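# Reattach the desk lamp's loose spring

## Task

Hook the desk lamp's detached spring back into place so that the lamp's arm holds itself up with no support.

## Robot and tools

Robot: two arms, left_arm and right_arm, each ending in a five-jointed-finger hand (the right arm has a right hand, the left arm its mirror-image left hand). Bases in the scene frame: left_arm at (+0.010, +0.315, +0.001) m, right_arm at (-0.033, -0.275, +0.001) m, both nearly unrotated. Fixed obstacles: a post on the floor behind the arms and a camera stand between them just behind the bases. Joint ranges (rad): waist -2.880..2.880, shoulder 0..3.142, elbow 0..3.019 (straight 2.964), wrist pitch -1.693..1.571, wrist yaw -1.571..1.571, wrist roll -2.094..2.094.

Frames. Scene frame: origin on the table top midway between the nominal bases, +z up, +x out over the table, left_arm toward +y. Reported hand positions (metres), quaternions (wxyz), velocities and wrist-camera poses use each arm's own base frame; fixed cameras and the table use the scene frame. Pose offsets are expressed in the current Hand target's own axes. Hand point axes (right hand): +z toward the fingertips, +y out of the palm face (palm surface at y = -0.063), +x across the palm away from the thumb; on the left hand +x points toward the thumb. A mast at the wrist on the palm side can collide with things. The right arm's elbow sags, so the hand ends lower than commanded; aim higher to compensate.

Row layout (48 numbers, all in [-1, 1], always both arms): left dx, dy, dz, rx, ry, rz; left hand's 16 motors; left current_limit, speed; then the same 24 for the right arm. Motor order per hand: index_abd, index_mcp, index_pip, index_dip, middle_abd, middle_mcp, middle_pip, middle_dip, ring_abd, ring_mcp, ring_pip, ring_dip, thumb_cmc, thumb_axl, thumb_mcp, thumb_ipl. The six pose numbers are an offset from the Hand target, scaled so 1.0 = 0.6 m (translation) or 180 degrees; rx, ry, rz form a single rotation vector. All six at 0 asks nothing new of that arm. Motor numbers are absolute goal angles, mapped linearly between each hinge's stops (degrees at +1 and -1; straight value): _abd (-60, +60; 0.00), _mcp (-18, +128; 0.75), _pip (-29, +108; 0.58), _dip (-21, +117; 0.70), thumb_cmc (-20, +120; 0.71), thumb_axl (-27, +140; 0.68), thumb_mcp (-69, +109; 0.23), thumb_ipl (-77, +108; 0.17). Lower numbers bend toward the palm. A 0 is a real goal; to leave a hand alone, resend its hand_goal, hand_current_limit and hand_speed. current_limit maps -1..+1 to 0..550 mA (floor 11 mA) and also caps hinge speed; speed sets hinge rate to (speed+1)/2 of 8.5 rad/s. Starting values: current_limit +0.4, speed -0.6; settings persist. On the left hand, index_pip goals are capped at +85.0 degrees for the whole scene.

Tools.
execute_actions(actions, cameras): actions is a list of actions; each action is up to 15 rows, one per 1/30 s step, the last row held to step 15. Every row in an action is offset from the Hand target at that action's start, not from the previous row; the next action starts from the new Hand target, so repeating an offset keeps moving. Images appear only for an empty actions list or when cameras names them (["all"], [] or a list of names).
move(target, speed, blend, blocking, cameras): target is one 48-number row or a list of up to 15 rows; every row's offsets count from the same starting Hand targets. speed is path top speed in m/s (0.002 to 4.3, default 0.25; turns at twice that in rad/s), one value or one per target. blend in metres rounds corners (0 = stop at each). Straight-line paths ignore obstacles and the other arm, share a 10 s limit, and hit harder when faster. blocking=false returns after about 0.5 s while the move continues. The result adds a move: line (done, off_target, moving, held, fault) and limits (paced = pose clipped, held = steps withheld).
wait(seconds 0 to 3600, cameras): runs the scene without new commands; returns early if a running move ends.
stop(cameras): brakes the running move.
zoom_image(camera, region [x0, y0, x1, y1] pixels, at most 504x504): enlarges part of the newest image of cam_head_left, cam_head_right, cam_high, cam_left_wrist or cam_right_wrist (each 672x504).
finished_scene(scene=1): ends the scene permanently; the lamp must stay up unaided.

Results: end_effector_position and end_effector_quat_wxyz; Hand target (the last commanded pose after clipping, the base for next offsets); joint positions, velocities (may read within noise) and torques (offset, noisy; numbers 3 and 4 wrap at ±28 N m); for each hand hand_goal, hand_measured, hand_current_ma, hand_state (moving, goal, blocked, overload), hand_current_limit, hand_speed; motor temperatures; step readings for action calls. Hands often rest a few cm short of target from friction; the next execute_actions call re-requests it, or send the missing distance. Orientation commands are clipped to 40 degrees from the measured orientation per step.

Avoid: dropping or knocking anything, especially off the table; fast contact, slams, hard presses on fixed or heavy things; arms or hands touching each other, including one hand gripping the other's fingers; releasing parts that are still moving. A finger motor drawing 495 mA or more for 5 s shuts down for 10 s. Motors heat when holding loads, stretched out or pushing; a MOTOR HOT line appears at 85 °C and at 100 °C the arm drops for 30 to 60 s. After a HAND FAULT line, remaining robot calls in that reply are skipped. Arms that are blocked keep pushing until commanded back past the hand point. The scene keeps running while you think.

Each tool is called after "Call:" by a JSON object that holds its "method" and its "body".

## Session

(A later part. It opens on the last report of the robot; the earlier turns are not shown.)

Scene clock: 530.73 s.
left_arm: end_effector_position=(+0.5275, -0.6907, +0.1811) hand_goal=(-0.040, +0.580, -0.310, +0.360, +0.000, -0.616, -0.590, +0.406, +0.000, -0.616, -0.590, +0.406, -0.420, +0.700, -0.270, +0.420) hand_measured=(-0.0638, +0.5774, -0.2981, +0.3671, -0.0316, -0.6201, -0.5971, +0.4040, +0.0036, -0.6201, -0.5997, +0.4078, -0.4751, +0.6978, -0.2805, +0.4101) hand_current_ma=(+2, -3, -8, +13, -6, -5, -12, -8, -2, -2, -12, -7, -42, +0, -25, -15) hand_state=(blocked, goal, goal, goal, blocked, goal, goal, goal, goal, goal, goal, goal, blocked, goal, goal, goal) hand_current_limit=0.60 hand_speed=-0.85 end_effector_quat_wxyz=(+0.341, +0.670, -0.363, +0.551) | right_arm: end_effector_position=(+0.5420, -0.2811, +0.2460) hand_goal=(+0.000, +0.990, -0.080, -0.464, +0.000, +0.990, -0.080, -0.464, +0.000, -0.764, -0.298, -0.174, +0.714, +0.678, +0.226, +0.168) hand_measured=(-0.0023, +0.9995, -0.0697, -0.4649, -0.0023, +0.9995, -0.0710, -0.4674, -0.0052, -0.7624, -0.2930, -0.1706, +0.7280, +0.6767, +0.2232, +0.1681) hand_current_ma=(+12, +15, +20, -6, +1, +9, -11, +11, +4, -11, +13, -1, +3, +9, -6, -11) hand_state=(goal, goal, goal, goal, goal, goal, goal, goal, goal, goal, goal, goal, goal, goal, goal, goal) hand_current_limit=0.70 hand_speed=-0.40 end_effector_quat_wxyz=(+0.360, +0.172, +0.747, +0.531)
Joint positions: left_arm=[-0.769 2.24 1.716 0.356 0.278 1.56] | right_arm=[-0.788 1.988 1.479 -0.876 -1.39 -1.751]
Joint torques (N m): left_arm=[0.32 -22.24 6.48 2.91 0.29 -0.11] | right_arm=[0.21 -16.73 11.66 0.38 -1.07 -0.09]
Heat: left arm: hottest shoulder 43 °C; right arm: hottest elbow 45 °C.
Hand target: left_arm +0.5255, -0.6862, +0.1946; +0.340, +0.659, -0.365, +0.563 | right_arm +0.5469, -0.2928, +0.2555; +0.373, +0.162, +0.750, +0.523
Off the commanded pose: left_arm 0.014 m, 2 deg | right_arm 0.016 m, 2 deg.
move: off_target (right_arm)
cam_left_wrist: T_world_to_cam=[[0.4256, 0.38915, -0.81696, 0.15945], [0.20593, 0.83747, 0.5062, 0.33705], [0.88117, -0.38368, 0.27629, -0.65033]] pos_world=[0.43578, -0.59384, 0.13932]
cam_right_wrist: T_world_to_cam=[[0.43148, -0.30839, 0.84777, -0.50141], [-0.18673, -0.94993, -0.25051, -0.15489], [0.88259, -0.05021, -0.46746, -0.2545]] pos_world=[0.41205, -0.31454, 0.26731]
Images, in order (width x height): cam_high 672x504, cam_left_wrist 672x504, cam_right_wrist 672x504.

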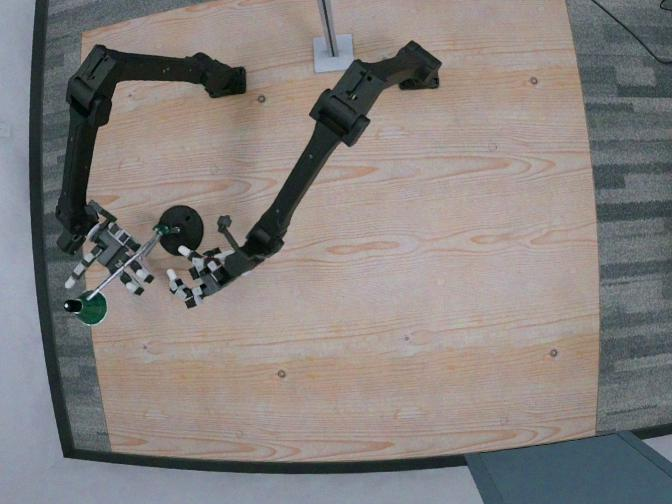

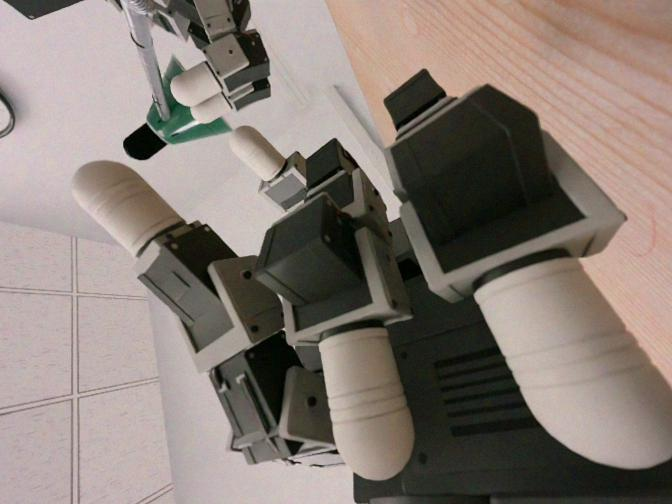

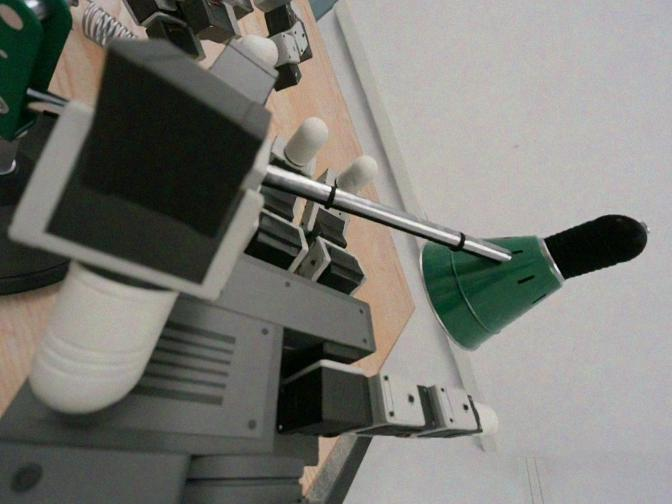

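Call:
{"method": "wait", "body": {"seconds": 0, "cameras": ["cam_head_left","cam_head_right"]}}

Call:
{"method": "zoom_image", "body": {"camera": "cam_head_left", "region": [470, 190, 570, 280]}}

Call:
{"method": "zoom_image", "body": {"camera": "cam_head_right", "region": [485, 190, 585, 280]}}

Scene clock: 534.57 s.
left_arm: end_effector_position=(+0.5275, -0.6907, +0.1811) hand_goal=(-0.040, +0.580, -0.310, +0.360, +0.000, -0.616, -0.590, +0.406, +0.000, -0.616, -0.590, +0.406, -0.420, +0.700, -0.270, +0.420) hand_measured=(-0.0638, +0.5774, -0.2981, +0.3671, -0.0316, -0.6201, -0.5971, +0.4040, +0.0021, -0.6201, -0.5984, +0.4078, -0.4751, +0.6978, -0.2805, +0.4101) hand_current_ma=(+9, -5, -4, +18, +1, -1, -14, -9, -18, -10, -5, -7, -50, -7, -9, -6) hand_state=(blocked, goal, goal, goal, blocked, goal, goal, goal, goal, goal, goal, goal, blocked, goal, goal, goal) hand_current_limit=0.60 hand_speed=-0.85 end_effector_quat_wxyz=(+0.341, +0.670, -0.363, +0.551) | right_arm: end_effector_position=(+0.5419, -0.2810, +0.2460) hand_goal=(+0.000, +0.990, -0.080, -0.464, +0.000, +0.990, -0.080, -0.464, +0.000, -0.764, -0.298, -0.174, +0.714, +0.678, +0.226, +0.168) hand_measured=(-0.0023, +1.0000, -0.0684, -0.4649, -0.0008, +0.9995, -0.0723, -0.4662, -0.0066, -0.7636, -0.2930, -0.1706, +0.7280, +0.6767, +0.2252, +0.1672) hand_current_ma=(+16, +9, +10, -11, -13, +29, +3, +7, -5, -3, +15, -8, +15, +6, -8, -9) hand_state=(goal, goal, goal, goal, goal, goal, goal, goal, goal, goal, goal, goal, goal, goal, goal, goal) hand_current_limit=0.70 hand_speed=-0.40 end_effector_quat_wxyz=(+0.360, +0.172, +0.748, +0.531)
Joint positions: left_arm=[-0.769 2.24 1.716 0.356 0.278 1.56] | right_arm=[-0.788 1.988 1.479 -0.876 -1.39 -1.751]
Joint torques (N m): left_arm=[0.38 -22.3 6.39 2.91 0.3 -0.11] | right_arm=[0.09 -16.73 11.67 0.42 -1.06 -0.11]
Heat: left arm: hottest shoulder 43 °C; right arm: hottest elbow 46 °C.
Hand target: left_arm +0.5255, -0.6862, +0.1946; +0.340, +0.659, -0.365, +0.563 | right_arm +0.5469, -0.2928, +0.2555; +0.372, +0.162, +0.750, +0.523
Off the commanded pose: left_arm 0.014 m, 2 deg | right_arm 0.016 m, 2 deg.

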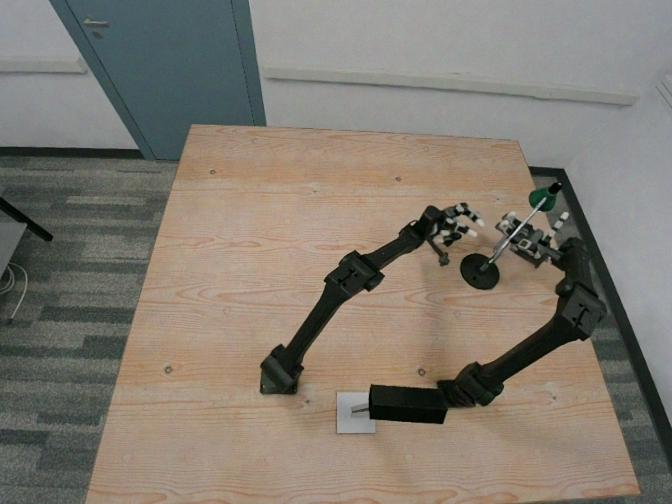

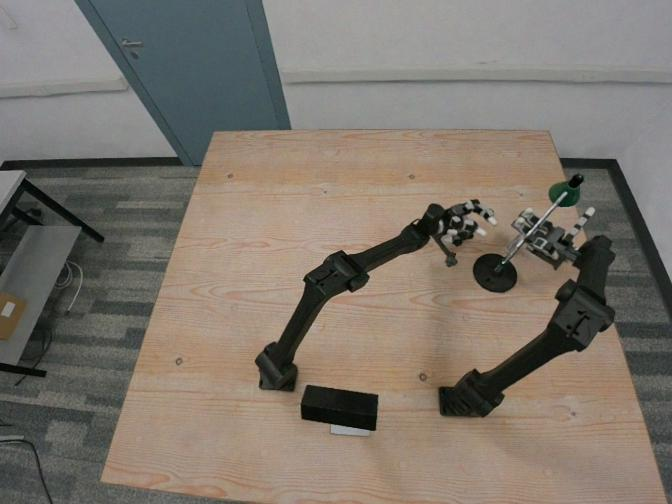

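Scaled by 5.040 from the camera's image (finer frame: 960x720).

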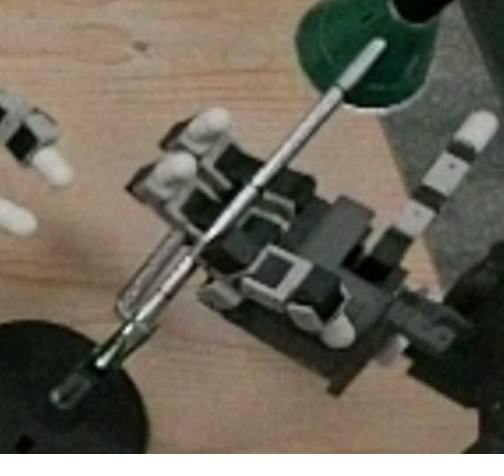

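Scaled by 5.040 from the camera's image (finer frame: 960x720).

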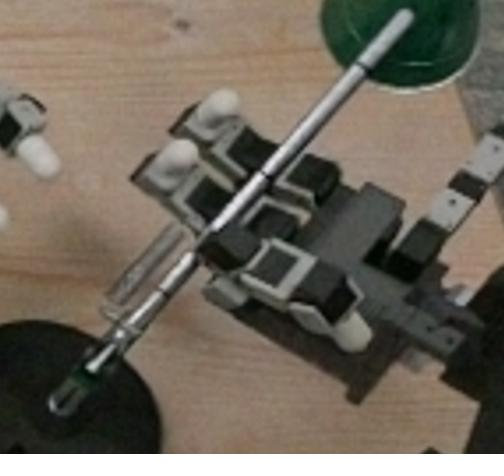

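Call:
{"method": "move", "body": {"target": [0,-0.1288,-0.0344,0,0,0,-0.04,0.58,-0.31,0.36,0,-0.616,-0.59,0.406,0,-0.616,-0.59,0.406,-0.42,0.70,-0.27,0.42,0.6,-0.85,0,0.0200,0,0,0,0,0,0.99,-0.08,-0.464,0,0.99,-0.08,-0.464,0,-0.764,-0.298,-0.174,0.714,0.678,0.226,0.168,0.7,-0.4], "speed": 0.06, "cameras": ["cam_right_wrist","cam_left_wrist","cam_high","cam_head_left"]}}

Call:
{"method": "zoom_image", "body": {"camera": "cam_right_wrist", "region": [230, 80, 530, 300]}}

Call:
{"method": "zoom_image", "body": {"camera": "cam_head_left", "region": [470, 190, 570, 280]}}

Scene clock: 537.33 s.
left_arm: end_effector_position=(+0.5783, -0.6318, +0.1822) hand_goal=(-0.040, +0.580, -0.310, +0.360, +0.000, -0.616, -0.590, +0.406, +0.000, -0.616, -0.590, +0.406, -0.420, +0.700, -0.270, +0.420) hand_measured=(-0.0638, +0.5774, -0.2981, +0.3671, -0.0316, -0.6201, -0.5971, +0.4040, +0.0021, -0.6201, -0.5997, +0.4078, -0.4751, +0.6978, -0.2805, +0.4092) hand_current_ma=(+0, -11, -5, +7, -13, -2, -15, -9, +7, +4, -11, +3, -44, +7, -7, -17) hand_state=(blocked, goal, goal, goal, blocked, goal, goal, goal, goal, goal, goal, goal, blocked, goal, goal, goal) hand_current_limit=0.60 hand_speed=-0.85 end_effector_quat_wxyz=(+0.343, +0.668, -0.362, +0.552) | right_arm: end_effector_position=(+0.5418, -0.2809, +0.2459) hand_goal=(+0.000, +0.990, -0.080, -0.464, +0.000, +0.990, -0.080, -0.464, +0.000, -0.764, -0.298, -0.174, +0.714, +0.678, +0.226, +0.168) hand_measured=(-0.0023, +0.9995, -0.0697, -0.4674, -0.0023, +0.9995, -0.0723, -0.4662, -0.0052, -0.7624, -0.2930, -0.1706, +0.7280, +0.6777, +0.2242, +0.1681) hand_current_ma=(+12, +18, +5, -9, +1, +10, +6, -2, -10, -8, +9, +1, +22, +12, -10, -20) hand_state=(goal, goal, goal, goal, goal, goal, goal, goal, goal, goal, goal, goal, goal, goal, goal, goal) hand_current_limit=0.70 hand_speed=-0.40 end_effector_quat_wxyz=(+0.357, +0.175, +0.747, +0.533)
Joint positions: left_arm=[-0.659 2.24 1.716 0.356 0.389 1.576] | right_arm=[-0.788 1.988 1.479 -0.885 -1.39 -1.751]
Joint torques (N m): left_arm=[0.56 -21.25 8.2 2.1 0.32 -0.11] | right_arm=[0.32 -18.78 11.03 0.39 -1.03 -0.03]
Heat: left arm: hottest shoulder 43 °C; right arm: hottest elbow 46 °C.
Hand target: left_arm +0.5820, -0.6298, +0.1946; +0.340, +0.659, -0.365, +0.563 | right_arm +0.5451, -0.2880, +0.2664; +0.372, +0.162, +0.750, +0.523
Off the commanded pose: left_arm 0.013 m, 2 deg | right_arm 0.022 m, 3 deg.
move: off_target (left_arm, right_arm)
cam_left_wrist: T_world_to_cam=[[0.4283, 0.38347, -0.81824, 0.11095], [0.20663, 0.83994, 0.5018, 0.27863], [0.87969, -0.38399, 0.28052, -0.67282]] pos_world=[0.48679, -0.53494, 0.1397]
cam_right_wrist: T_world_to_cam=[[0.43704, -0.31383, 0.84291, -0.50461], [-0.18826, -0.94831, -0.25547, -0.15228], [0.87952, -0.04703, -0.47353, -0.25034]] pos_world=[0.41205, -0.31455, 0.2679]
Images, in order (width x height): cam_head_left 672x504, cam_high 672x504, cam_left_wrist 672x504, cam_right_wrist 672x504.

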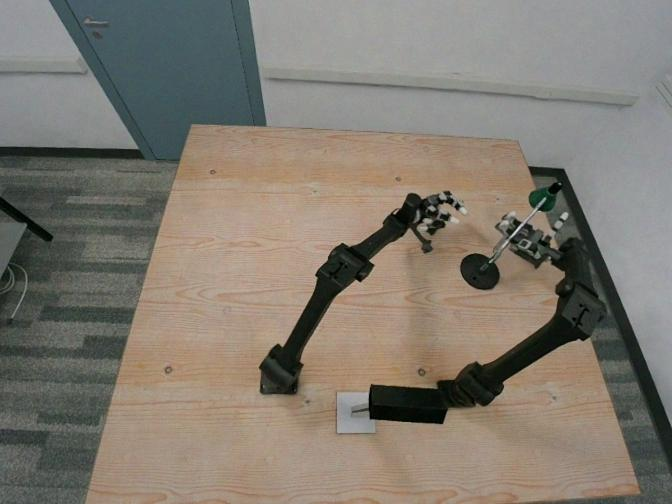

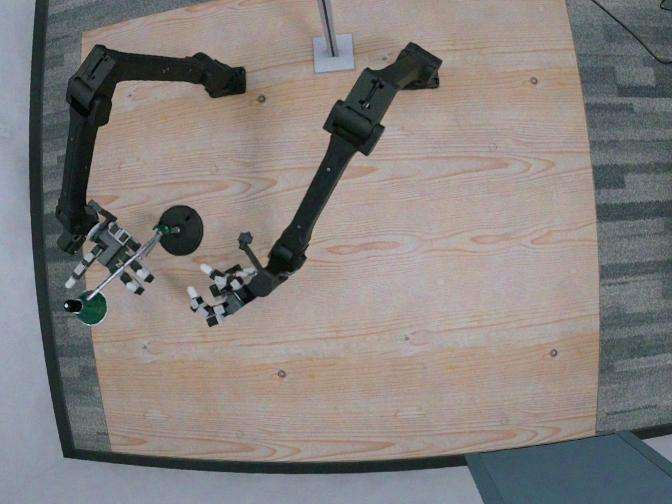

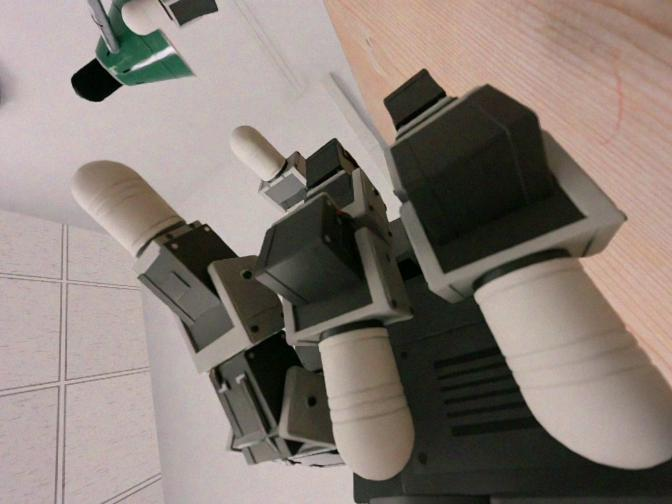

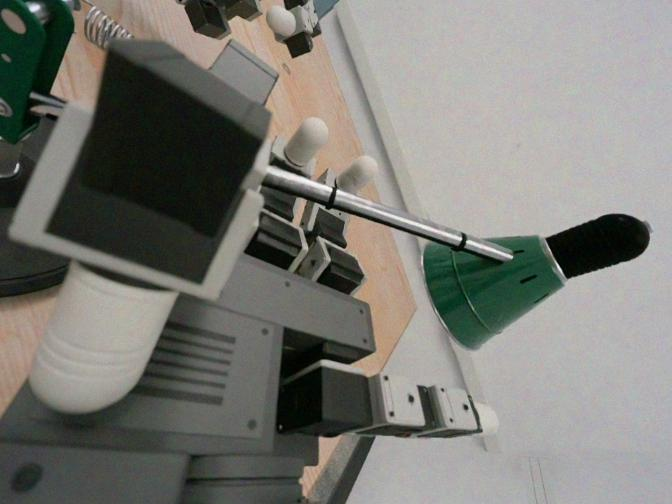

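Scaled by 1.680 from the camera's image (finer frame: 960x720).

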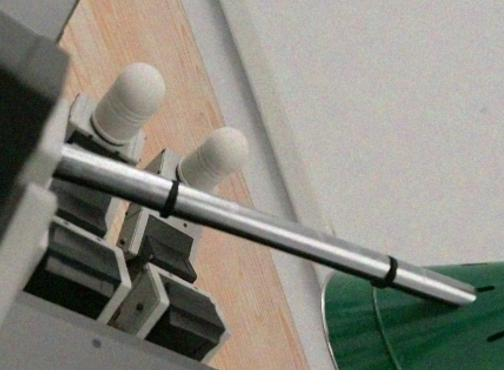

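Scaled by 5.040 from the camera's image (finer frame: 960x720).

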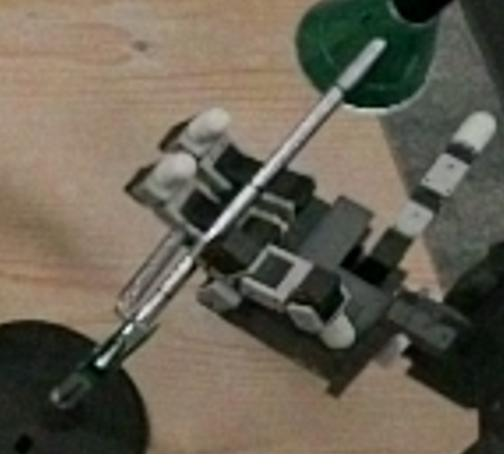

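Call:
{"method": "move", "body": {"target": [0,0,0,0,0,0,-0.04,0.58,-0.31,0.36,0,-0.616,-0.59,0.406,0,-0.616,-0.59,0.406,-0.42,0.70,-0.27,0.42,0.6,-0.85,0,0.0167,0,0,0,0,0,0.99,-0.08,-0.464,0,0.99,-0.08,-0.464,0,-0.764,-0.298,-0.174,0.714,0.678,0.226,0.168,0.7,-0.4], "speed": 0.04, "cameras": ["cam_right_wrist","cam_head_left","cam_head_right"]}}

Call:
{"method": "zoom_image", "body": {"camera": "cam_right_wrist", "region": [230, 80, 530, 300]}}

Call:
{"method": "zoom_image", "body": {"camera": "cam_head_left", "region": [470, 190, 570, 280]}}

Scene clock: 538.47 s.
left_arm: end_effector_position=(+0.5783, -0.6318, +0.1822) hand_goal=(-0.040, +0.580, -0.310, +0.360, +0.000, -0.616, -0.590, +0.406, +0.000, -0.616, -0.590, +0.406, -0.420, +0.700, -0.270, +0.420) hand_measured=(-0.0638, +0.5774, -0.2981, +0.3671, -0.0316, -0.6201, -0.5971, +0.4040, +0.0021, -0.6201, -0.5997, +0.4078, -0.4751, +0.6978, -0.2805, +0.4101) hand_current_ma=(-6, -24, +9, +5, -9, +11, -9, -19, +8, -3, -12, -9, -39, -1, -10, -24) hand_state=(blocked, goal, goal, goal, blocked, goal, goal, goal, goal, goal, goal, goal, blocked, goal, goal, goal) hand_current_limit=0.60 hand_speed=-0.85 end_effector_quat_wxyz=(+0.343, +0.668, -0.362, +0.552) | right_arm: end_effector_position=(+0.5400, -0.2791, +0.2583) hand_goal=(+0.000, +0.990, -0.080, -0.464, +0.000, +0.990, -0.080, -0.464, +0.000, -0.764, -0.298, -0.174, +0.714, +0.678, +0.226, +0.168) hand_measured=(-0.0037, +0.9995, -0.0697, -0.4649, -0.0008, +1.0000, -0.0723, -0.4662, -0.0066, -0.7624, -0.2930, -0.1706, +0.7280, +0.6777, +0.2242, +0.1681) hand_current_ma=(+15, +11, +1, -19, -8, +33, -11, +13, +6, -14, +3, -6, +21, +14, +0, -11) hand_state=(goal, goal, goal, goal, goal, goal, goal, goal, goal, goal, goal, goal, goal, goal, goal, goal) hand_current_limit=0.70 hand_speed=-0.40 end_effector_quat_wxyz=(+0.364, +0.168, +0.748, +0.529)
Joint positions: left_arm=[-0.659 2.24 1.716 0.356 0.389 1.576] | right_arm=[-0.788 1.966 1.479 -0.885 -1.39 -1.75]
Joint torques (N m): left_arm=[0.67 -21.3 8.18 2.11 0.3 -0.11] | right_arm=[0.44 -18.32 10.47 0.5 -1.01 0.11]
Heat: left arm: hottest shoulder 43 °C; right arm: hottest elbow 46 °C.
Hand target: left_arm +0.5820, -0.6298, +0.1946; +0.340, +0.659, -0.365, +0.563 | right_arm +0.5436, -0.2840, +0.2755; +0.372, +0.162, +0.750, +0.523
Off the commanded pose: left_arm 0.013 m, 2 deg | right_arm 0.018 m, 1 deg.
move: off_target (right_arm)
cam_right_wrist: T_world_to_cam=[[0.4244, -0.30129, 0.85388, -0.5062], [-0.18476, -0.95199, -0.24408, -0.15365], [0.88643, -0.05417, -0.45969, -0.25214]] pos_world=[0.40995, -0.31244, 0.27882]
Images, in order (width x height): cam_head_left 672x504, cam_head_right 672x504, cam_right_wrist 672x504.

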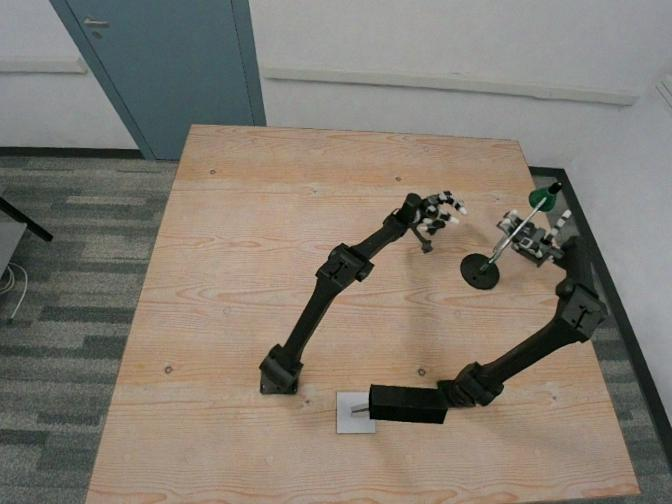

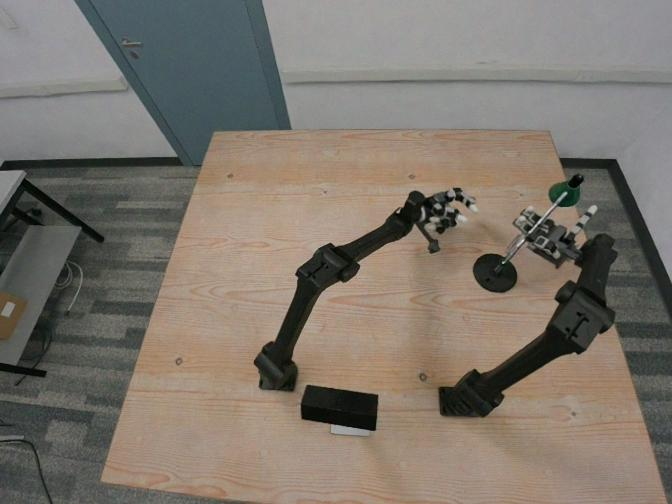

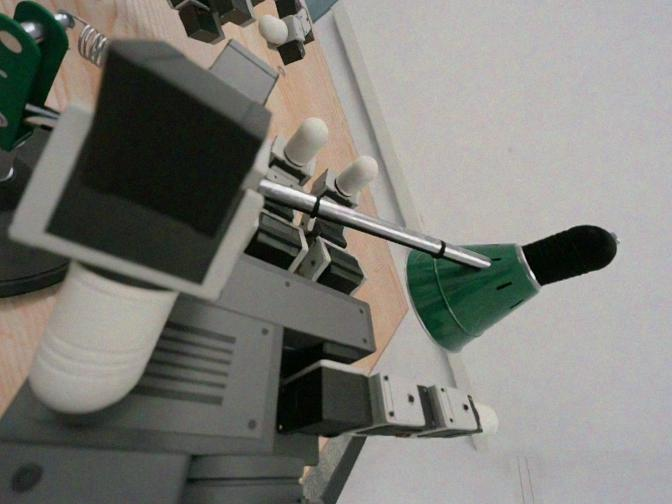

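Scaled by 1.680 from the camera's image (finer frame: 960x720).

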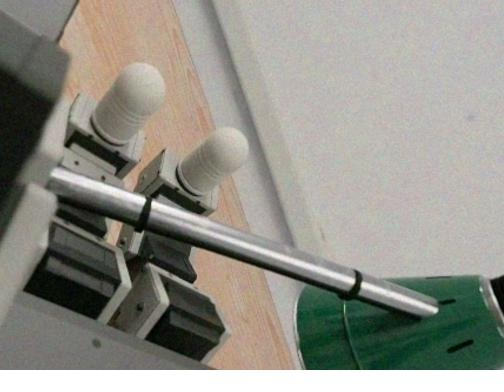

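Scaled by 5.040 from the camera's image (finer frame: 960x720).

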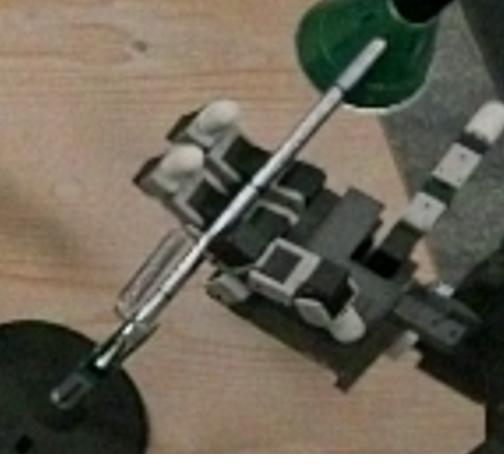

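Call:
{"method": "move", "body": {"target": [0,0,0,0,0,0,-0.04,0.58,-0.31,0.36,0,-0.616,-0.59,0.406,0,-0.616,-0.59,0.406,-0.42,0.70,-0.27,0.42,0.6,-0.85,0,0,0,0,0,0,0,0.99,0.5,0.65,0,0.99,0.5,0.65,0,-0.93,-0.4,-0.174,0.714,0.678,0.226,0.168,0.7,-0.7], "speed": 0.04, "cameras": ["cam_right_wrist","cam_head_left","cam_head_right"]}}

Call:
{"method": "zoom_image", "body": {"camera": "cam_head_left", "region": [470, 190, 570, 280]}}

Scene clock: 541.50 s.
left_arm: end_effector_position=(+0.5783, -0.6318, +0.1822) hand_goal=(-0.040, +0.580, -0.310, +0.360, +0.000, -0.616, -0.590, +0.406, +0.000, -0.616, -0.590, +0.406, -0.420, +0.700, -0.270, +0.420) hand_measured=(-0.0638, +0.5774, -0.2981, +0.3671, -0.0316, -0.6201, -0.5971, +0.4040, +0.0021, -0.6201, -0.5984, +0.4078, -0.4751, +0.6978, -0.2805, +0.4092) hand_current_ma=(+3, -8, -11, +7, -12, +7, -15, -5, +1, +6, -6, -12, -47, -9, -21, -14) hand_state=(blocked, goal, goal, goal, blocked, goal, goal, goal, goal, goal, goal, goal, blocked, goal, goal, goal) hand_current_limit=0.60 hand_speed=-0.85 end_effector_quat_wxyz=(+0.343, +0.668, -0.362, +0.552) | right_arm: end_effector_position=(+0.5400, -0.2791, +0.2583) hand_goal=(+0.000, +0.990, +0.500, +0.650, +0.000, +0.990, +0.500, +0.650, +0.000, -0.930, -0.400, -0.174, +0.714, +0.678, +0.226, +0.168) hand_measured=(-0.0037, +0.9995, +0.5025, +0.6499, -0.0023, +0.9995, +0.5025, +0.6486, -0.0066, -0.7600, -0.3071, -0.1578, +0.7293, +0.6777, +0.2242, +0.1681) hand_current_ma=(+12, +11, +2, -6, +6, +20, -16, -3, -17, +367, +170, +18, +5, +7, +2, -13) hand_state=(goal, goal, goal, goal, goal, goal, goal, goal, goal, blocked, blocked, goal, goal, goal, goal, goal) hand_current_limit=0.70 hand_speed=-0.70 end_effector_quat_wxyz=(+0.364, +0.169, +0.748, +0.529)
Joint positions: left_arm=[-0.659 2.24 1.716 0.356 0.389 1.576] | right_arm=[-0.788 1.966 1.479 -0.885 -1.39 -1.749]
Joint torques (N m): left_arm=[0.5 -21.3 8.23 2.04 0.32 -0.11] | right_arm=[0.44 -18.49 10.45 0.47 -1.01 0.1]
Heat: left arm: hottest shoulder 43 °C; right arm: hottest elbow 46 °C.
Hand target: left_arm +0.5820, -0.6298, +0.1946; +0.340, +0.659, -0.365, +0.563 | right_arm +0.5437, -0.2840, +0.2755; +0.372, +0.162, +0.750, +0.523
Off the commanded pose: left_arm 0.013 m, 2 deg | right_arm 0.018 m, 1 deg.
move: done
cam_right_wrist: T_world_to_cam=[[0.4247, -0.30183, 0.85354, -0.50639], [-0.18502, -0.95183, -0.24452, -0.15337], [0.88623, -0.05408, -0.46009, -0.25192]] pos_world=[0.40995, -0.31244, 0.27882]
Images, in order (width x height): cam_head_left 672x504, cam_head_right 672x504, cam_right_wrist 672x504.

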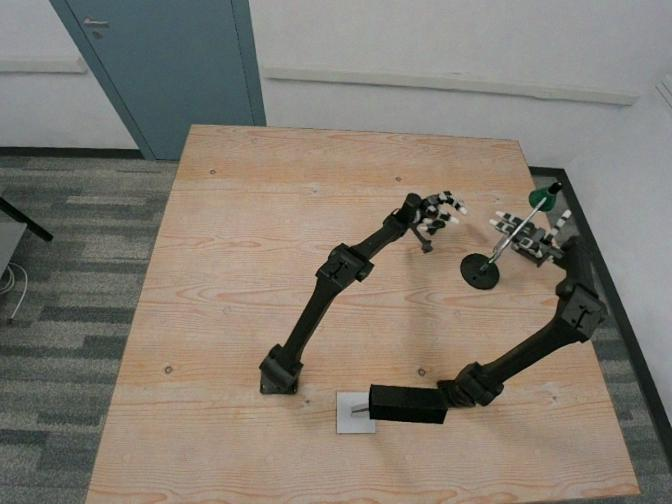

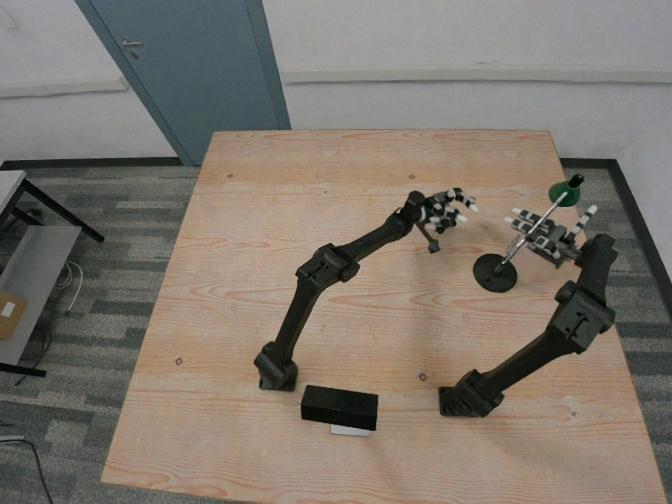

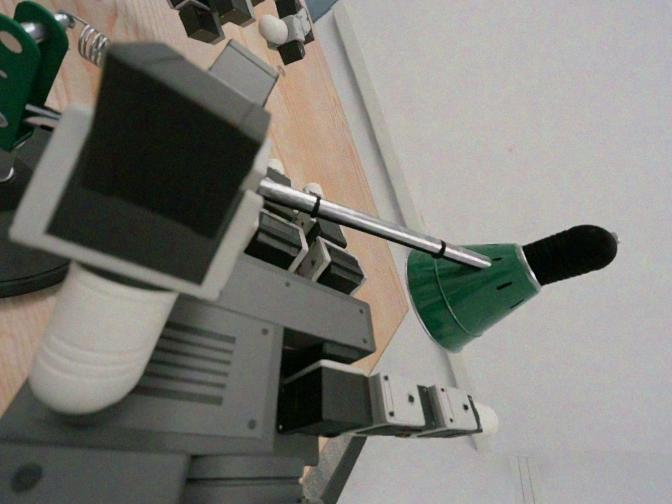

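Scaled by 5.040 from the camera's image (finer frame: 960x720).

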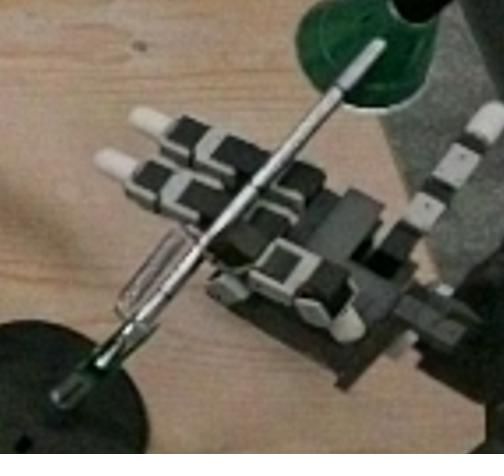

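Call:
{"method": "move", "body": {"target": [0,0,0,0,0,0,-0.04,0.58,-0.31,0.36,0,-0.616,-0.59,0.406,0,-0.616,-0.59,0.406,-0.42,0.70,-0.27,0.42,0.6,-0.85,0.0022,-0.0260,-0.0820,0,0,0,0,0.99,0.5,0.65,0,0.99,0.5,0.65,0,-0.764,-0.298,-0.174,0.714,0.678,0.226,0.168,0.4,-0.7], "speed": 0.04, "cameras": ["cam_right_wrist","cam_head_left","cam_head_right"]}}

Call:
{"method": "zoom_image", "body": {"camera": "cam_head_left", "region": [470, 190, 570, 280]}}

Scene clock: 544.47 s.
left_arm: end_effector_position=(+0.5783, -0.6318, +0.1822) hand_goal=(-0.040, +0.580, -0.310, +0.360, +0.000, -0.616, -0.590, +0.406, +0.000, -0.616, -0.590, +0.406, -0.420, +0.700, -0.270, +0.420) hand_measured=(-0.0638, +0.5774, -0.2981, +0.3671, -0.0316, -0.6201, -0.5971, +0.4040, +0.0036, -0.6201, -0.5997, +0.4078, -0.4751, +0.6978, -0.2805, +0.4092) hand_current_ma=(-1, -7, +4, +8, -8, -2, -11, -8, -1, -4, -13, +3, -38, +9, -12, -10) hand_state=(blocked, goal, goal, goal, blocked, goal, goal, goal, goal, goal, goal, goal, blocked, goal, goal, goal) hand_current_limit=0.60 hand_speed=-0.85 end_effector_quat_wxyz=(+0.343, +0.668, -0.362, +0.552) | right_arm: end_effector_position=(+0.5055, -0.3115, +0.2621) hand_goal=(+0.000, +0.990, +0.500, +0.650, +0.000, +0.990, +0.500, +0.650, +0.000, -0.764, -0.298, -0.174, +0.714, +0.678, +0.226, +0.168) hand_measured=(-0.0037, +0.9995, +0.5025, +0.6499, -0.0008, +0.9995, +0.5025, +0.6486, -0.0066, -0.7624, -0.2956, -0.1655, +0.7293, +0.6767, +0.2232, +0.1681) hand_current_ma=(+1, +18, +4, -1, -4, +28, +2, +3, +12, -4, -1, +11, +23, +16, +9, -12) hand_state=(goal, goal, goal, goal, goal, goal, goal, goal, goal, goal, goal, goal, goal, goal, goal, goal) hand_current_limit=0.40 hand_speed=-0.70 end_effector_quat_wxyz=(+0.367, +0.179, +0.745, +0.528)
Joint positions: left_arm=[-0.659 2.24 1.716 0.356 0.389 1.576] | right_arm=[-0.87 2.014 1.569 -1.281 -1.394 -2.1]
Joint torques (N m): left_arm=[0.56 -21.25 8.23 2.07 0.32 -0.1] | right_arm=[0.15 -16.79 11.49 -0.16 -0.95 -0.11]
Heat: left arm: hottest shoulder 43 °C; right arm: hottest elbow 46 °C.
Hand target: left_arm +0.5820, -0.6298, +0.1946; +0.340, +0.659, -0.365, +0.563 | right_arm +0.5092, -0.3221, +0.2696; +0.373, +0.162, +0.750, +0.523
Off the commanded pose: left_arm 0.013 m, 2 deg | right_arm 0.013 m, 2 deg.
joint sent to its limit (right arm) — joint 6 (wrist roll), lower limit. The joint targets still meet the commanded pose.
move: off_target (right_arm)
cam_right_wrist: T_world_to_cam=[[0.42238, -0.31706, 0.84916, -0.50711], [-0.20463, -0.946, -0.25144, -0.17604], [0.88302, -0.06756, -0.46445, -0.22272]] pos_world=[0.37483, -0.34236, 0.28291]
Images, in order (width x height): cam_head_left 672x504, cam_head_right 672x504, cam_right_wrist 672x504.

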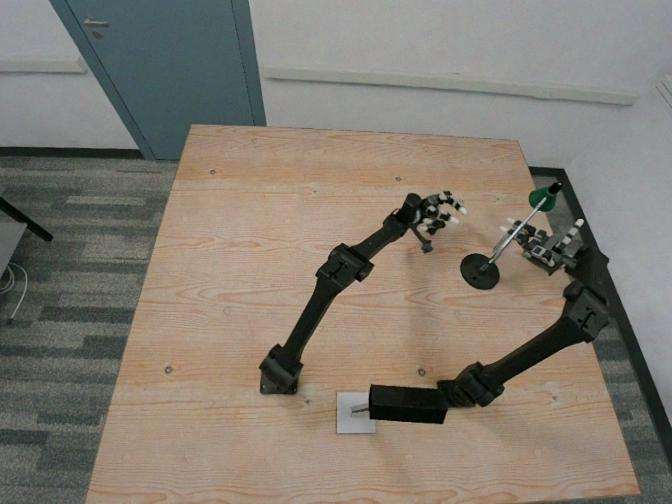

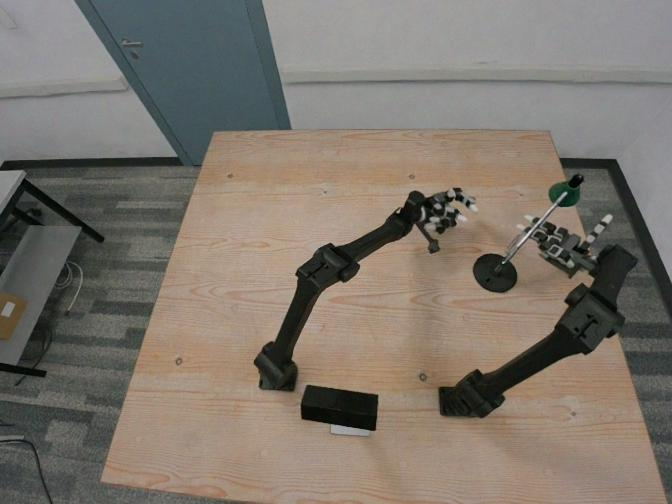

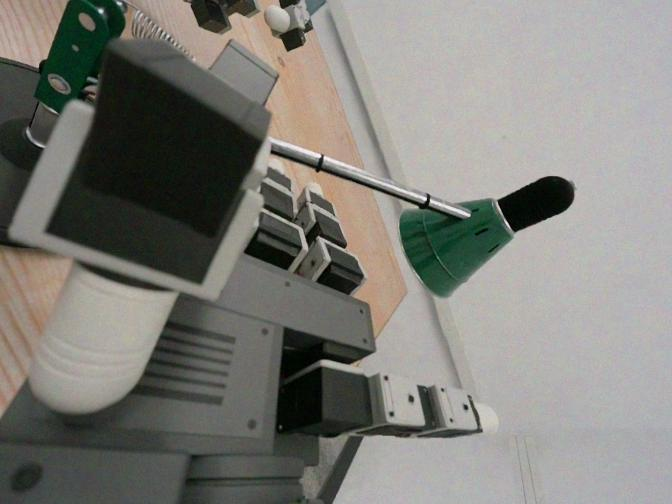

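Scaled by 5.040 from the camera's image (finer frame: 960x720).

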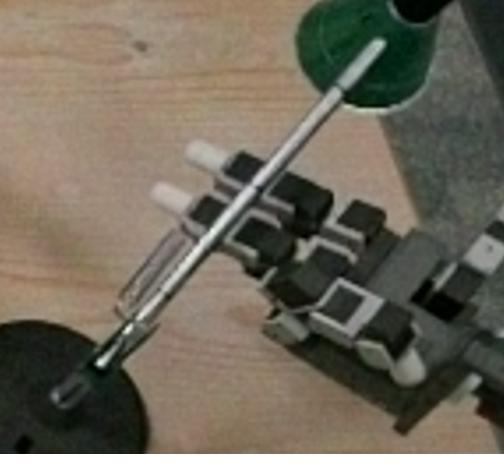

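Call:
{"method": "move", "body": {"target": [0,0,0,0,0,0,-0.04,0.58,-0.31,0.36,0,-0.616,-0.59,0.406,0,-0.616,-0.59,0.406,-0.42,0.70,-0.27,0.42,0.6,-0.85,0.0040,-0.0400,-0.1000,0,0,0,0,0.99,0.5,0.65,0,0.99,0.5,0.65,0,-0.764,-0.298,-0.174,0.714,0.678,0.226,0.168,0.4,-0.7], "speed": 0.04, "cameras": ["cam_right_wrist","cam_head_left","cam_head_right"]}}

Call:
{"method": "zoom_image", "body": {"camera": "cam_head_left", "region": [470, 190, 570, 280]}}

Call:
{"method": "zoom_image", "body": {"camera": "cam_right_wrist", "region": [0, 0, 220, 160]}}

Scene clock: 546.87 s.
left_arm: end_effector_position=(+0.5783, -0.6318, +0.1822) hand_goal=(-0.040, +0.580, -0.310, +0.360, +0.000, -0.616, -0.590, +0.406, +0.000, -0.616, -0.590, +0.406, -0.420, +0.700, -0.270, +0.420) hand_measured=(-0.0638, +0.5774, -0.2981, +0.3671, -0.0316, -0.6201, -0.5971, +0.4040, +0.0036, -0.6201, -0.5997, +0.4078, -0.4751, +0.6978, -0.2805, +0.4101) hand_current_ma=(-2, -21, +3, +5, +8, -4, -21, -8, -13, -3, -7, +4, -34, -4, -4, -10) hand_state=(blocked, goal, goal, goal, blocked, goal, goal, goal, goal, goal, goal, goal, blocked, goal, goal, goal) hand_current_limit=0.60 hand_speed=-0.85 end_effector_quat_wxyz=(+0.343, +0.668, -0.362, +0.552) | right_arm: end_effector_position=(+0.4690, -0.3642, +0.2610) hand_goal=(+0.000, +0.990, +0.500, +0.650, +0.000, +0.990, +0.500, +0.650, +0.000, -0.764, -0.298, -0.174, +0.714, +0.678, +0.226, +0.168) hand_measured=(-0.0023, +0.9995, +0.5025, +0.6499, -0.0008, +1.0000, +0.5025, +0.6486, -0.0052, -0.7624, -0.2956, -0.1668, +0.7293, +0.6767, +0.2242, +0.1672) hand_current_ma=(+10, +18, +9, -5, -2, +21, -5, +0, +4, -1, +15, +13, +9, +15, +0, +4) hand_state=(goal, goal, goal, goal, goal, goal, goal, goal, goal, goal, goal, goal, goal, goal, goal, goal) hand_current_limit=0.40 hand_speed=-0.70 end_effector_quat_wxyz=(+0.398, +0.214, +0.737, +0.503)
Joint positions: left_arm=[-0.659 2.24 1.716 0.356 0.389 1.576] | right_arm=[-0.978 2.014 1.569 -1.267 -1.39 -2.1]
Joint torques (N m): left_arm=[0.56 -21.42 8.21 2.06 0.32 -0.1] | right_arm=[0.09 -16.85 8.46 0.7 -0.95 -0.11]
Heat: left arm: hottest shoulder 43 °C; right arm: hottest elbow 46 °C.
Hand target: left_arm +0.5820, -0.6298, +0.1946; +0.340, +0.659, -0.365, +0.563 | right_arm +0.4675, -0.3699, +0.2575; +0.373, +0.162, +0.750, +0.523
Off the commanded pose: left_arm 0.013 m, 2 deg | right_arm 0.007 m, 7 deg.
joint sent to its limit (right arm) — joint 6 (wrist roll), lower limit. The joint targets are off in orientation, not in position.
move: off_target (right_arm)
cam_right_wrist: T_world_to_cam=[[0.38157, -0.34857, 0.8561, -0.50173], [-0.30383, -0.92201, -0.23998, -0.18142], [0.87298, -0.16854, -0.45772, -0.22845]] pos_world=[0.33576, -0.38066, 0.28143]
Images, in order (width x height): cam_head_left 672x504, cam_head_right 672x504, cam_right_wrist 672x504.

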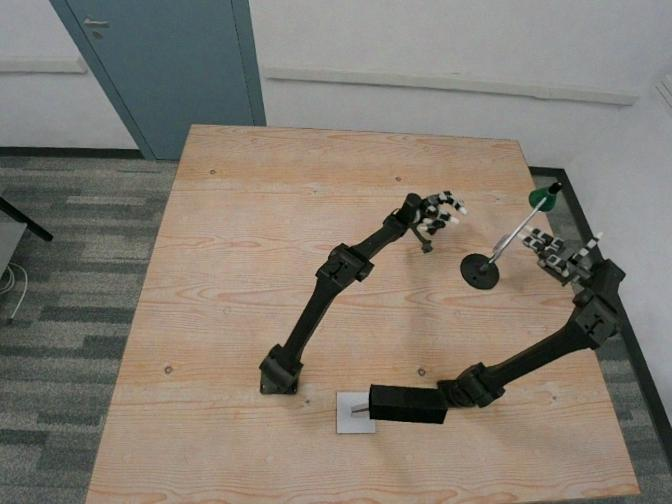

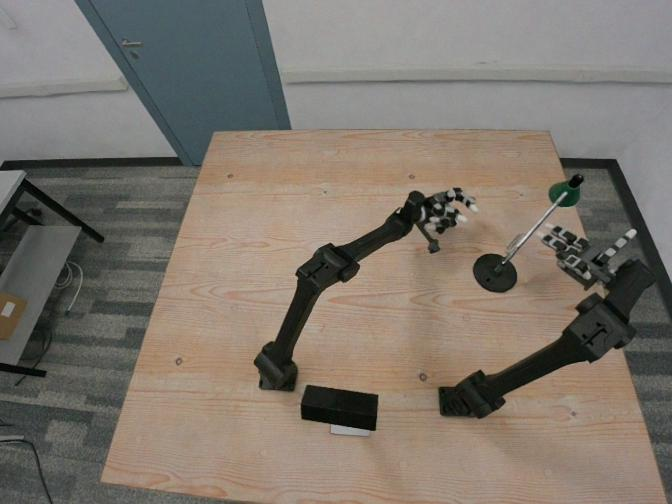

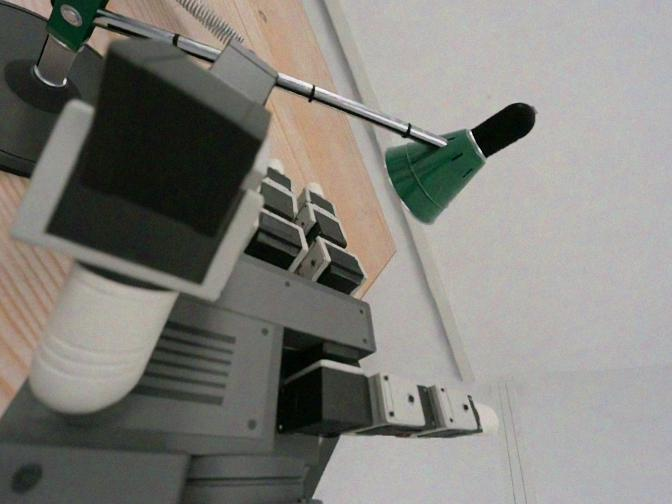

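Scaled by 5.040 from the camera's image (finer frame: 960x720).

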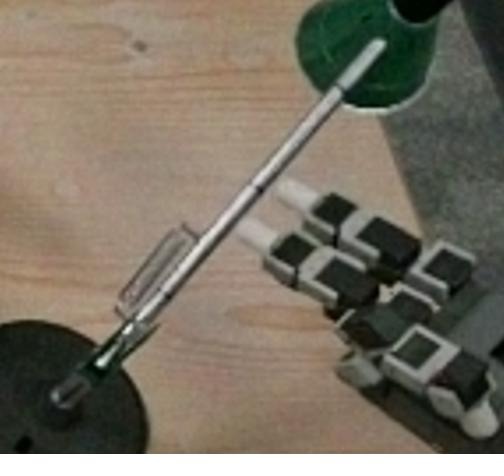

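Scaled by 2.291 from the camera's image (finer frame: 960x720).

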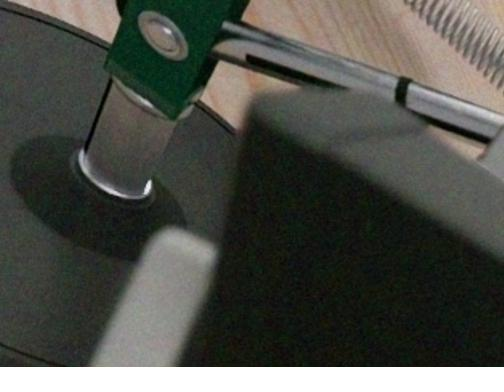

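Call:
{"method": "move", "body": {"target": [0,0,0,0,0,0,-0.04,0.58,-0.31,0.36,0,-0.616,-0.59,0.406,0,-0.616,-0.59,0.406,-0.42,0.70,-0.27,0.42,0.6,-0.85,0.0000,-0.0450,-0.1000,0,0,0,0,0.99,0.5,0.65,0,0.99,0.5,0.65,0,-0.764,-0.298,-0.174,0.714,0.678,0.226,0.168,0.4,-0.7], "speed": 0.06, "cameras": ["cam_right_wrist","cam_head_left","cam_head_right","cam_high"]}}

Call:
{"method": "zoom_image", "body": {"camera": "cam_head_left", "region": [470, 190, 570, 280]}}

Call:
{"method": "zoom_image", "body": {"camera": "cam_high", "region": [52, 205, 212, 325]}}

Scene clock: 548.87 s.
left_arm: end_effector_position=(+0.5783, -0.6318, +0.1822) hand_goal=(-0.040, +0.580, -0.310, +0.360, +0.000, -0.616, -0.590, +0.406, +0.000, -0.616, -0.590, +0.406, -0.420, +0.700, -0.270, +0.420) hand_measured=(-0.0638, +0.5786, -0.2981, +0.3671, -0.0316, -0.6201, -0.5971, +0.4040, +0.0021, -0.6201, -0.5984, +0.4078, -0.4751, +0.6978, -0.2805, +0.4101) hand_current_ma=(-6, -3, -15, +10, -5, +7, -11, -16, +0, -1, -9, -1, -42, -9, -30, -1) hand_state=(blocked, goal, goal, goal, blocked, goal, goal, goal, goal, goal, goal, goal, blocked, goal, goal, goal) hand_current_limit=0.60 hand_speed=-0.85 end_effector_quat_wxyz=(+0.343, +0.668, -0.362, +0.552) | right_arm: end_effector_position=(+0.4289, -0.4152, +0.2470) hand_goal=(+0.000, +0.990, +0.500, +0.650, +0.000, +0.990, +0.500, +0.650, +0.000, -0.764, -0.298, -0.174, +0.714, +0.678, +0.226, +0.168) hand_measured=(-0.0037, +0.9995, +0.5038, +0.6499, -0.0008, +0.9995, +0.5025, +0.6486, -0.0052, -0.7612, -0.2956, -0.1655, +0.7280, +0.6777, +0.2242, +0.1681) hand_current_ma=(+1, +29, -1, -7, -11, +8, -16, +25, +5, -10, +7, +3, +19, +8, +12, -13) hand_state=(goal, goal, goal, goal, goal, goal, goal, goal, goal, goal, goal, goal, goal, goal, goal, goal) hand_current_limit=0.40 hand_speed=-0.70 end_effector_quat_wxyz=(+0.422, +0.255, +0.726, +0.480)
Joint positions: left_arm=[-0.659 2.24 1.716 0.356 0.389 1.576] | right_arm=[-1.086 2.037 1.569 -1.246 -1.385 -2.1]
Joint torques (N m): left_arm=[0.56 -21.25 8.21 2.06 0.31 -0.11] | right_arm=[0.44 -17.08 8.65 0.69 -0.95 -0.12]
Heat: left arm: hottest shoulder 43 °C; right arm: hottest elbow 46 °C.
Hand target: left_arm +0.5820, -0.6298, +0.1946; +0.340, +0.659, -0.365, +0.563 | right_arm +0.4278, -0.4205, +0.2436; +0.373, +0.162, +0.750, +0.523
Off the commanded pose: left_arm 0.013 m, 2 deg | right_arm 0.006 m, 13 deg.
joint sent to its limit (right arm) — joint 6 (wrist roll), lower limit. The joint targets are off in orientation, not in position.
move: off_target (right_arm)
cam_right_wrist: T_world_to_cam=[[0.3466, -0.38719, 0.85437, -0.49276], [-0.40168, -0.88436, -0.23783, -0.18686], [0.84766, -0.26075, -0.46204, -0.23469]] pos_world=[0.29467, -0.41724, 0.26812]
Images, in order (width x height): cam_head_left 672x504, cam_head_right 672x504, cam_high 672x504, cam_right_wrist 672x504.

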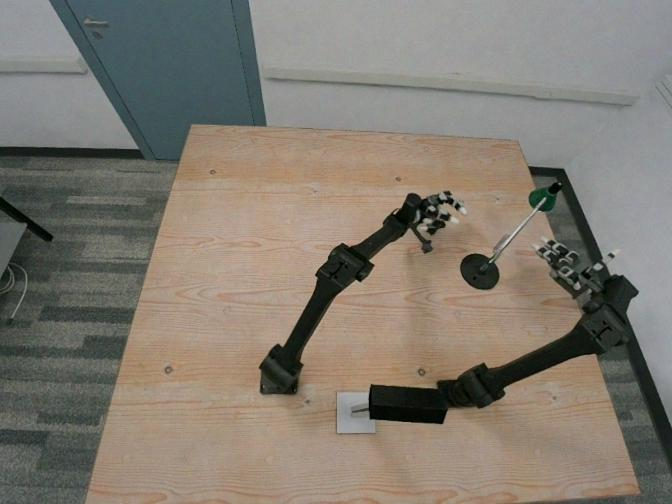

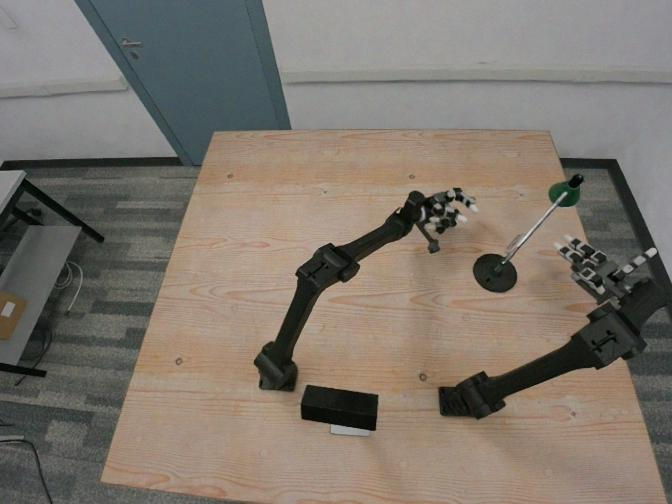

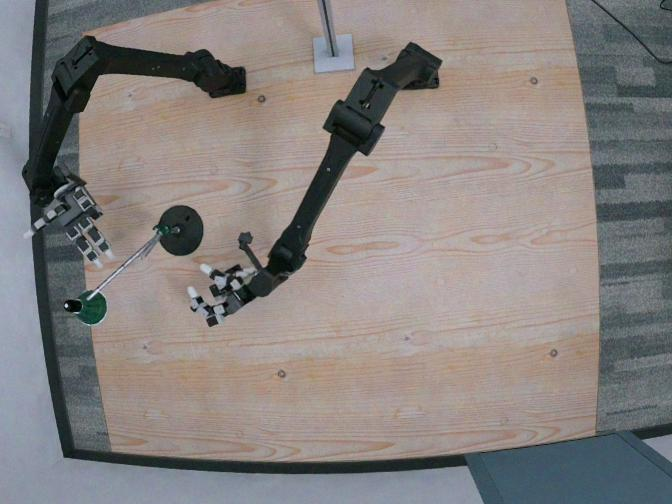

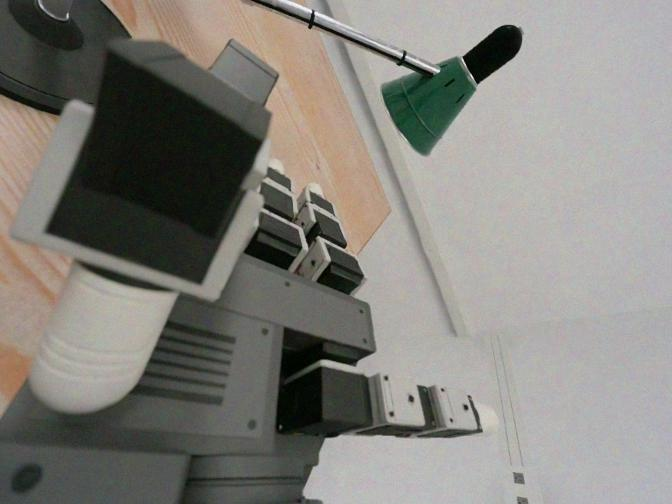

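Scaled by 5.040 from the camera's image (finer frame: 960x720).

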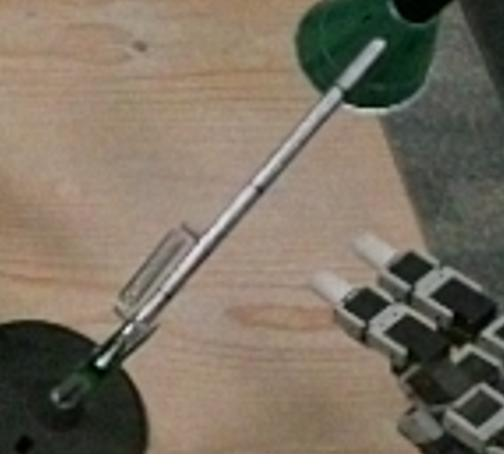

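Scaled by 3.150 from the camera's image (finer frame: 960x720).

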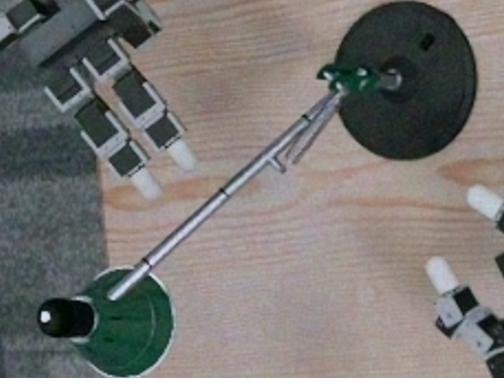

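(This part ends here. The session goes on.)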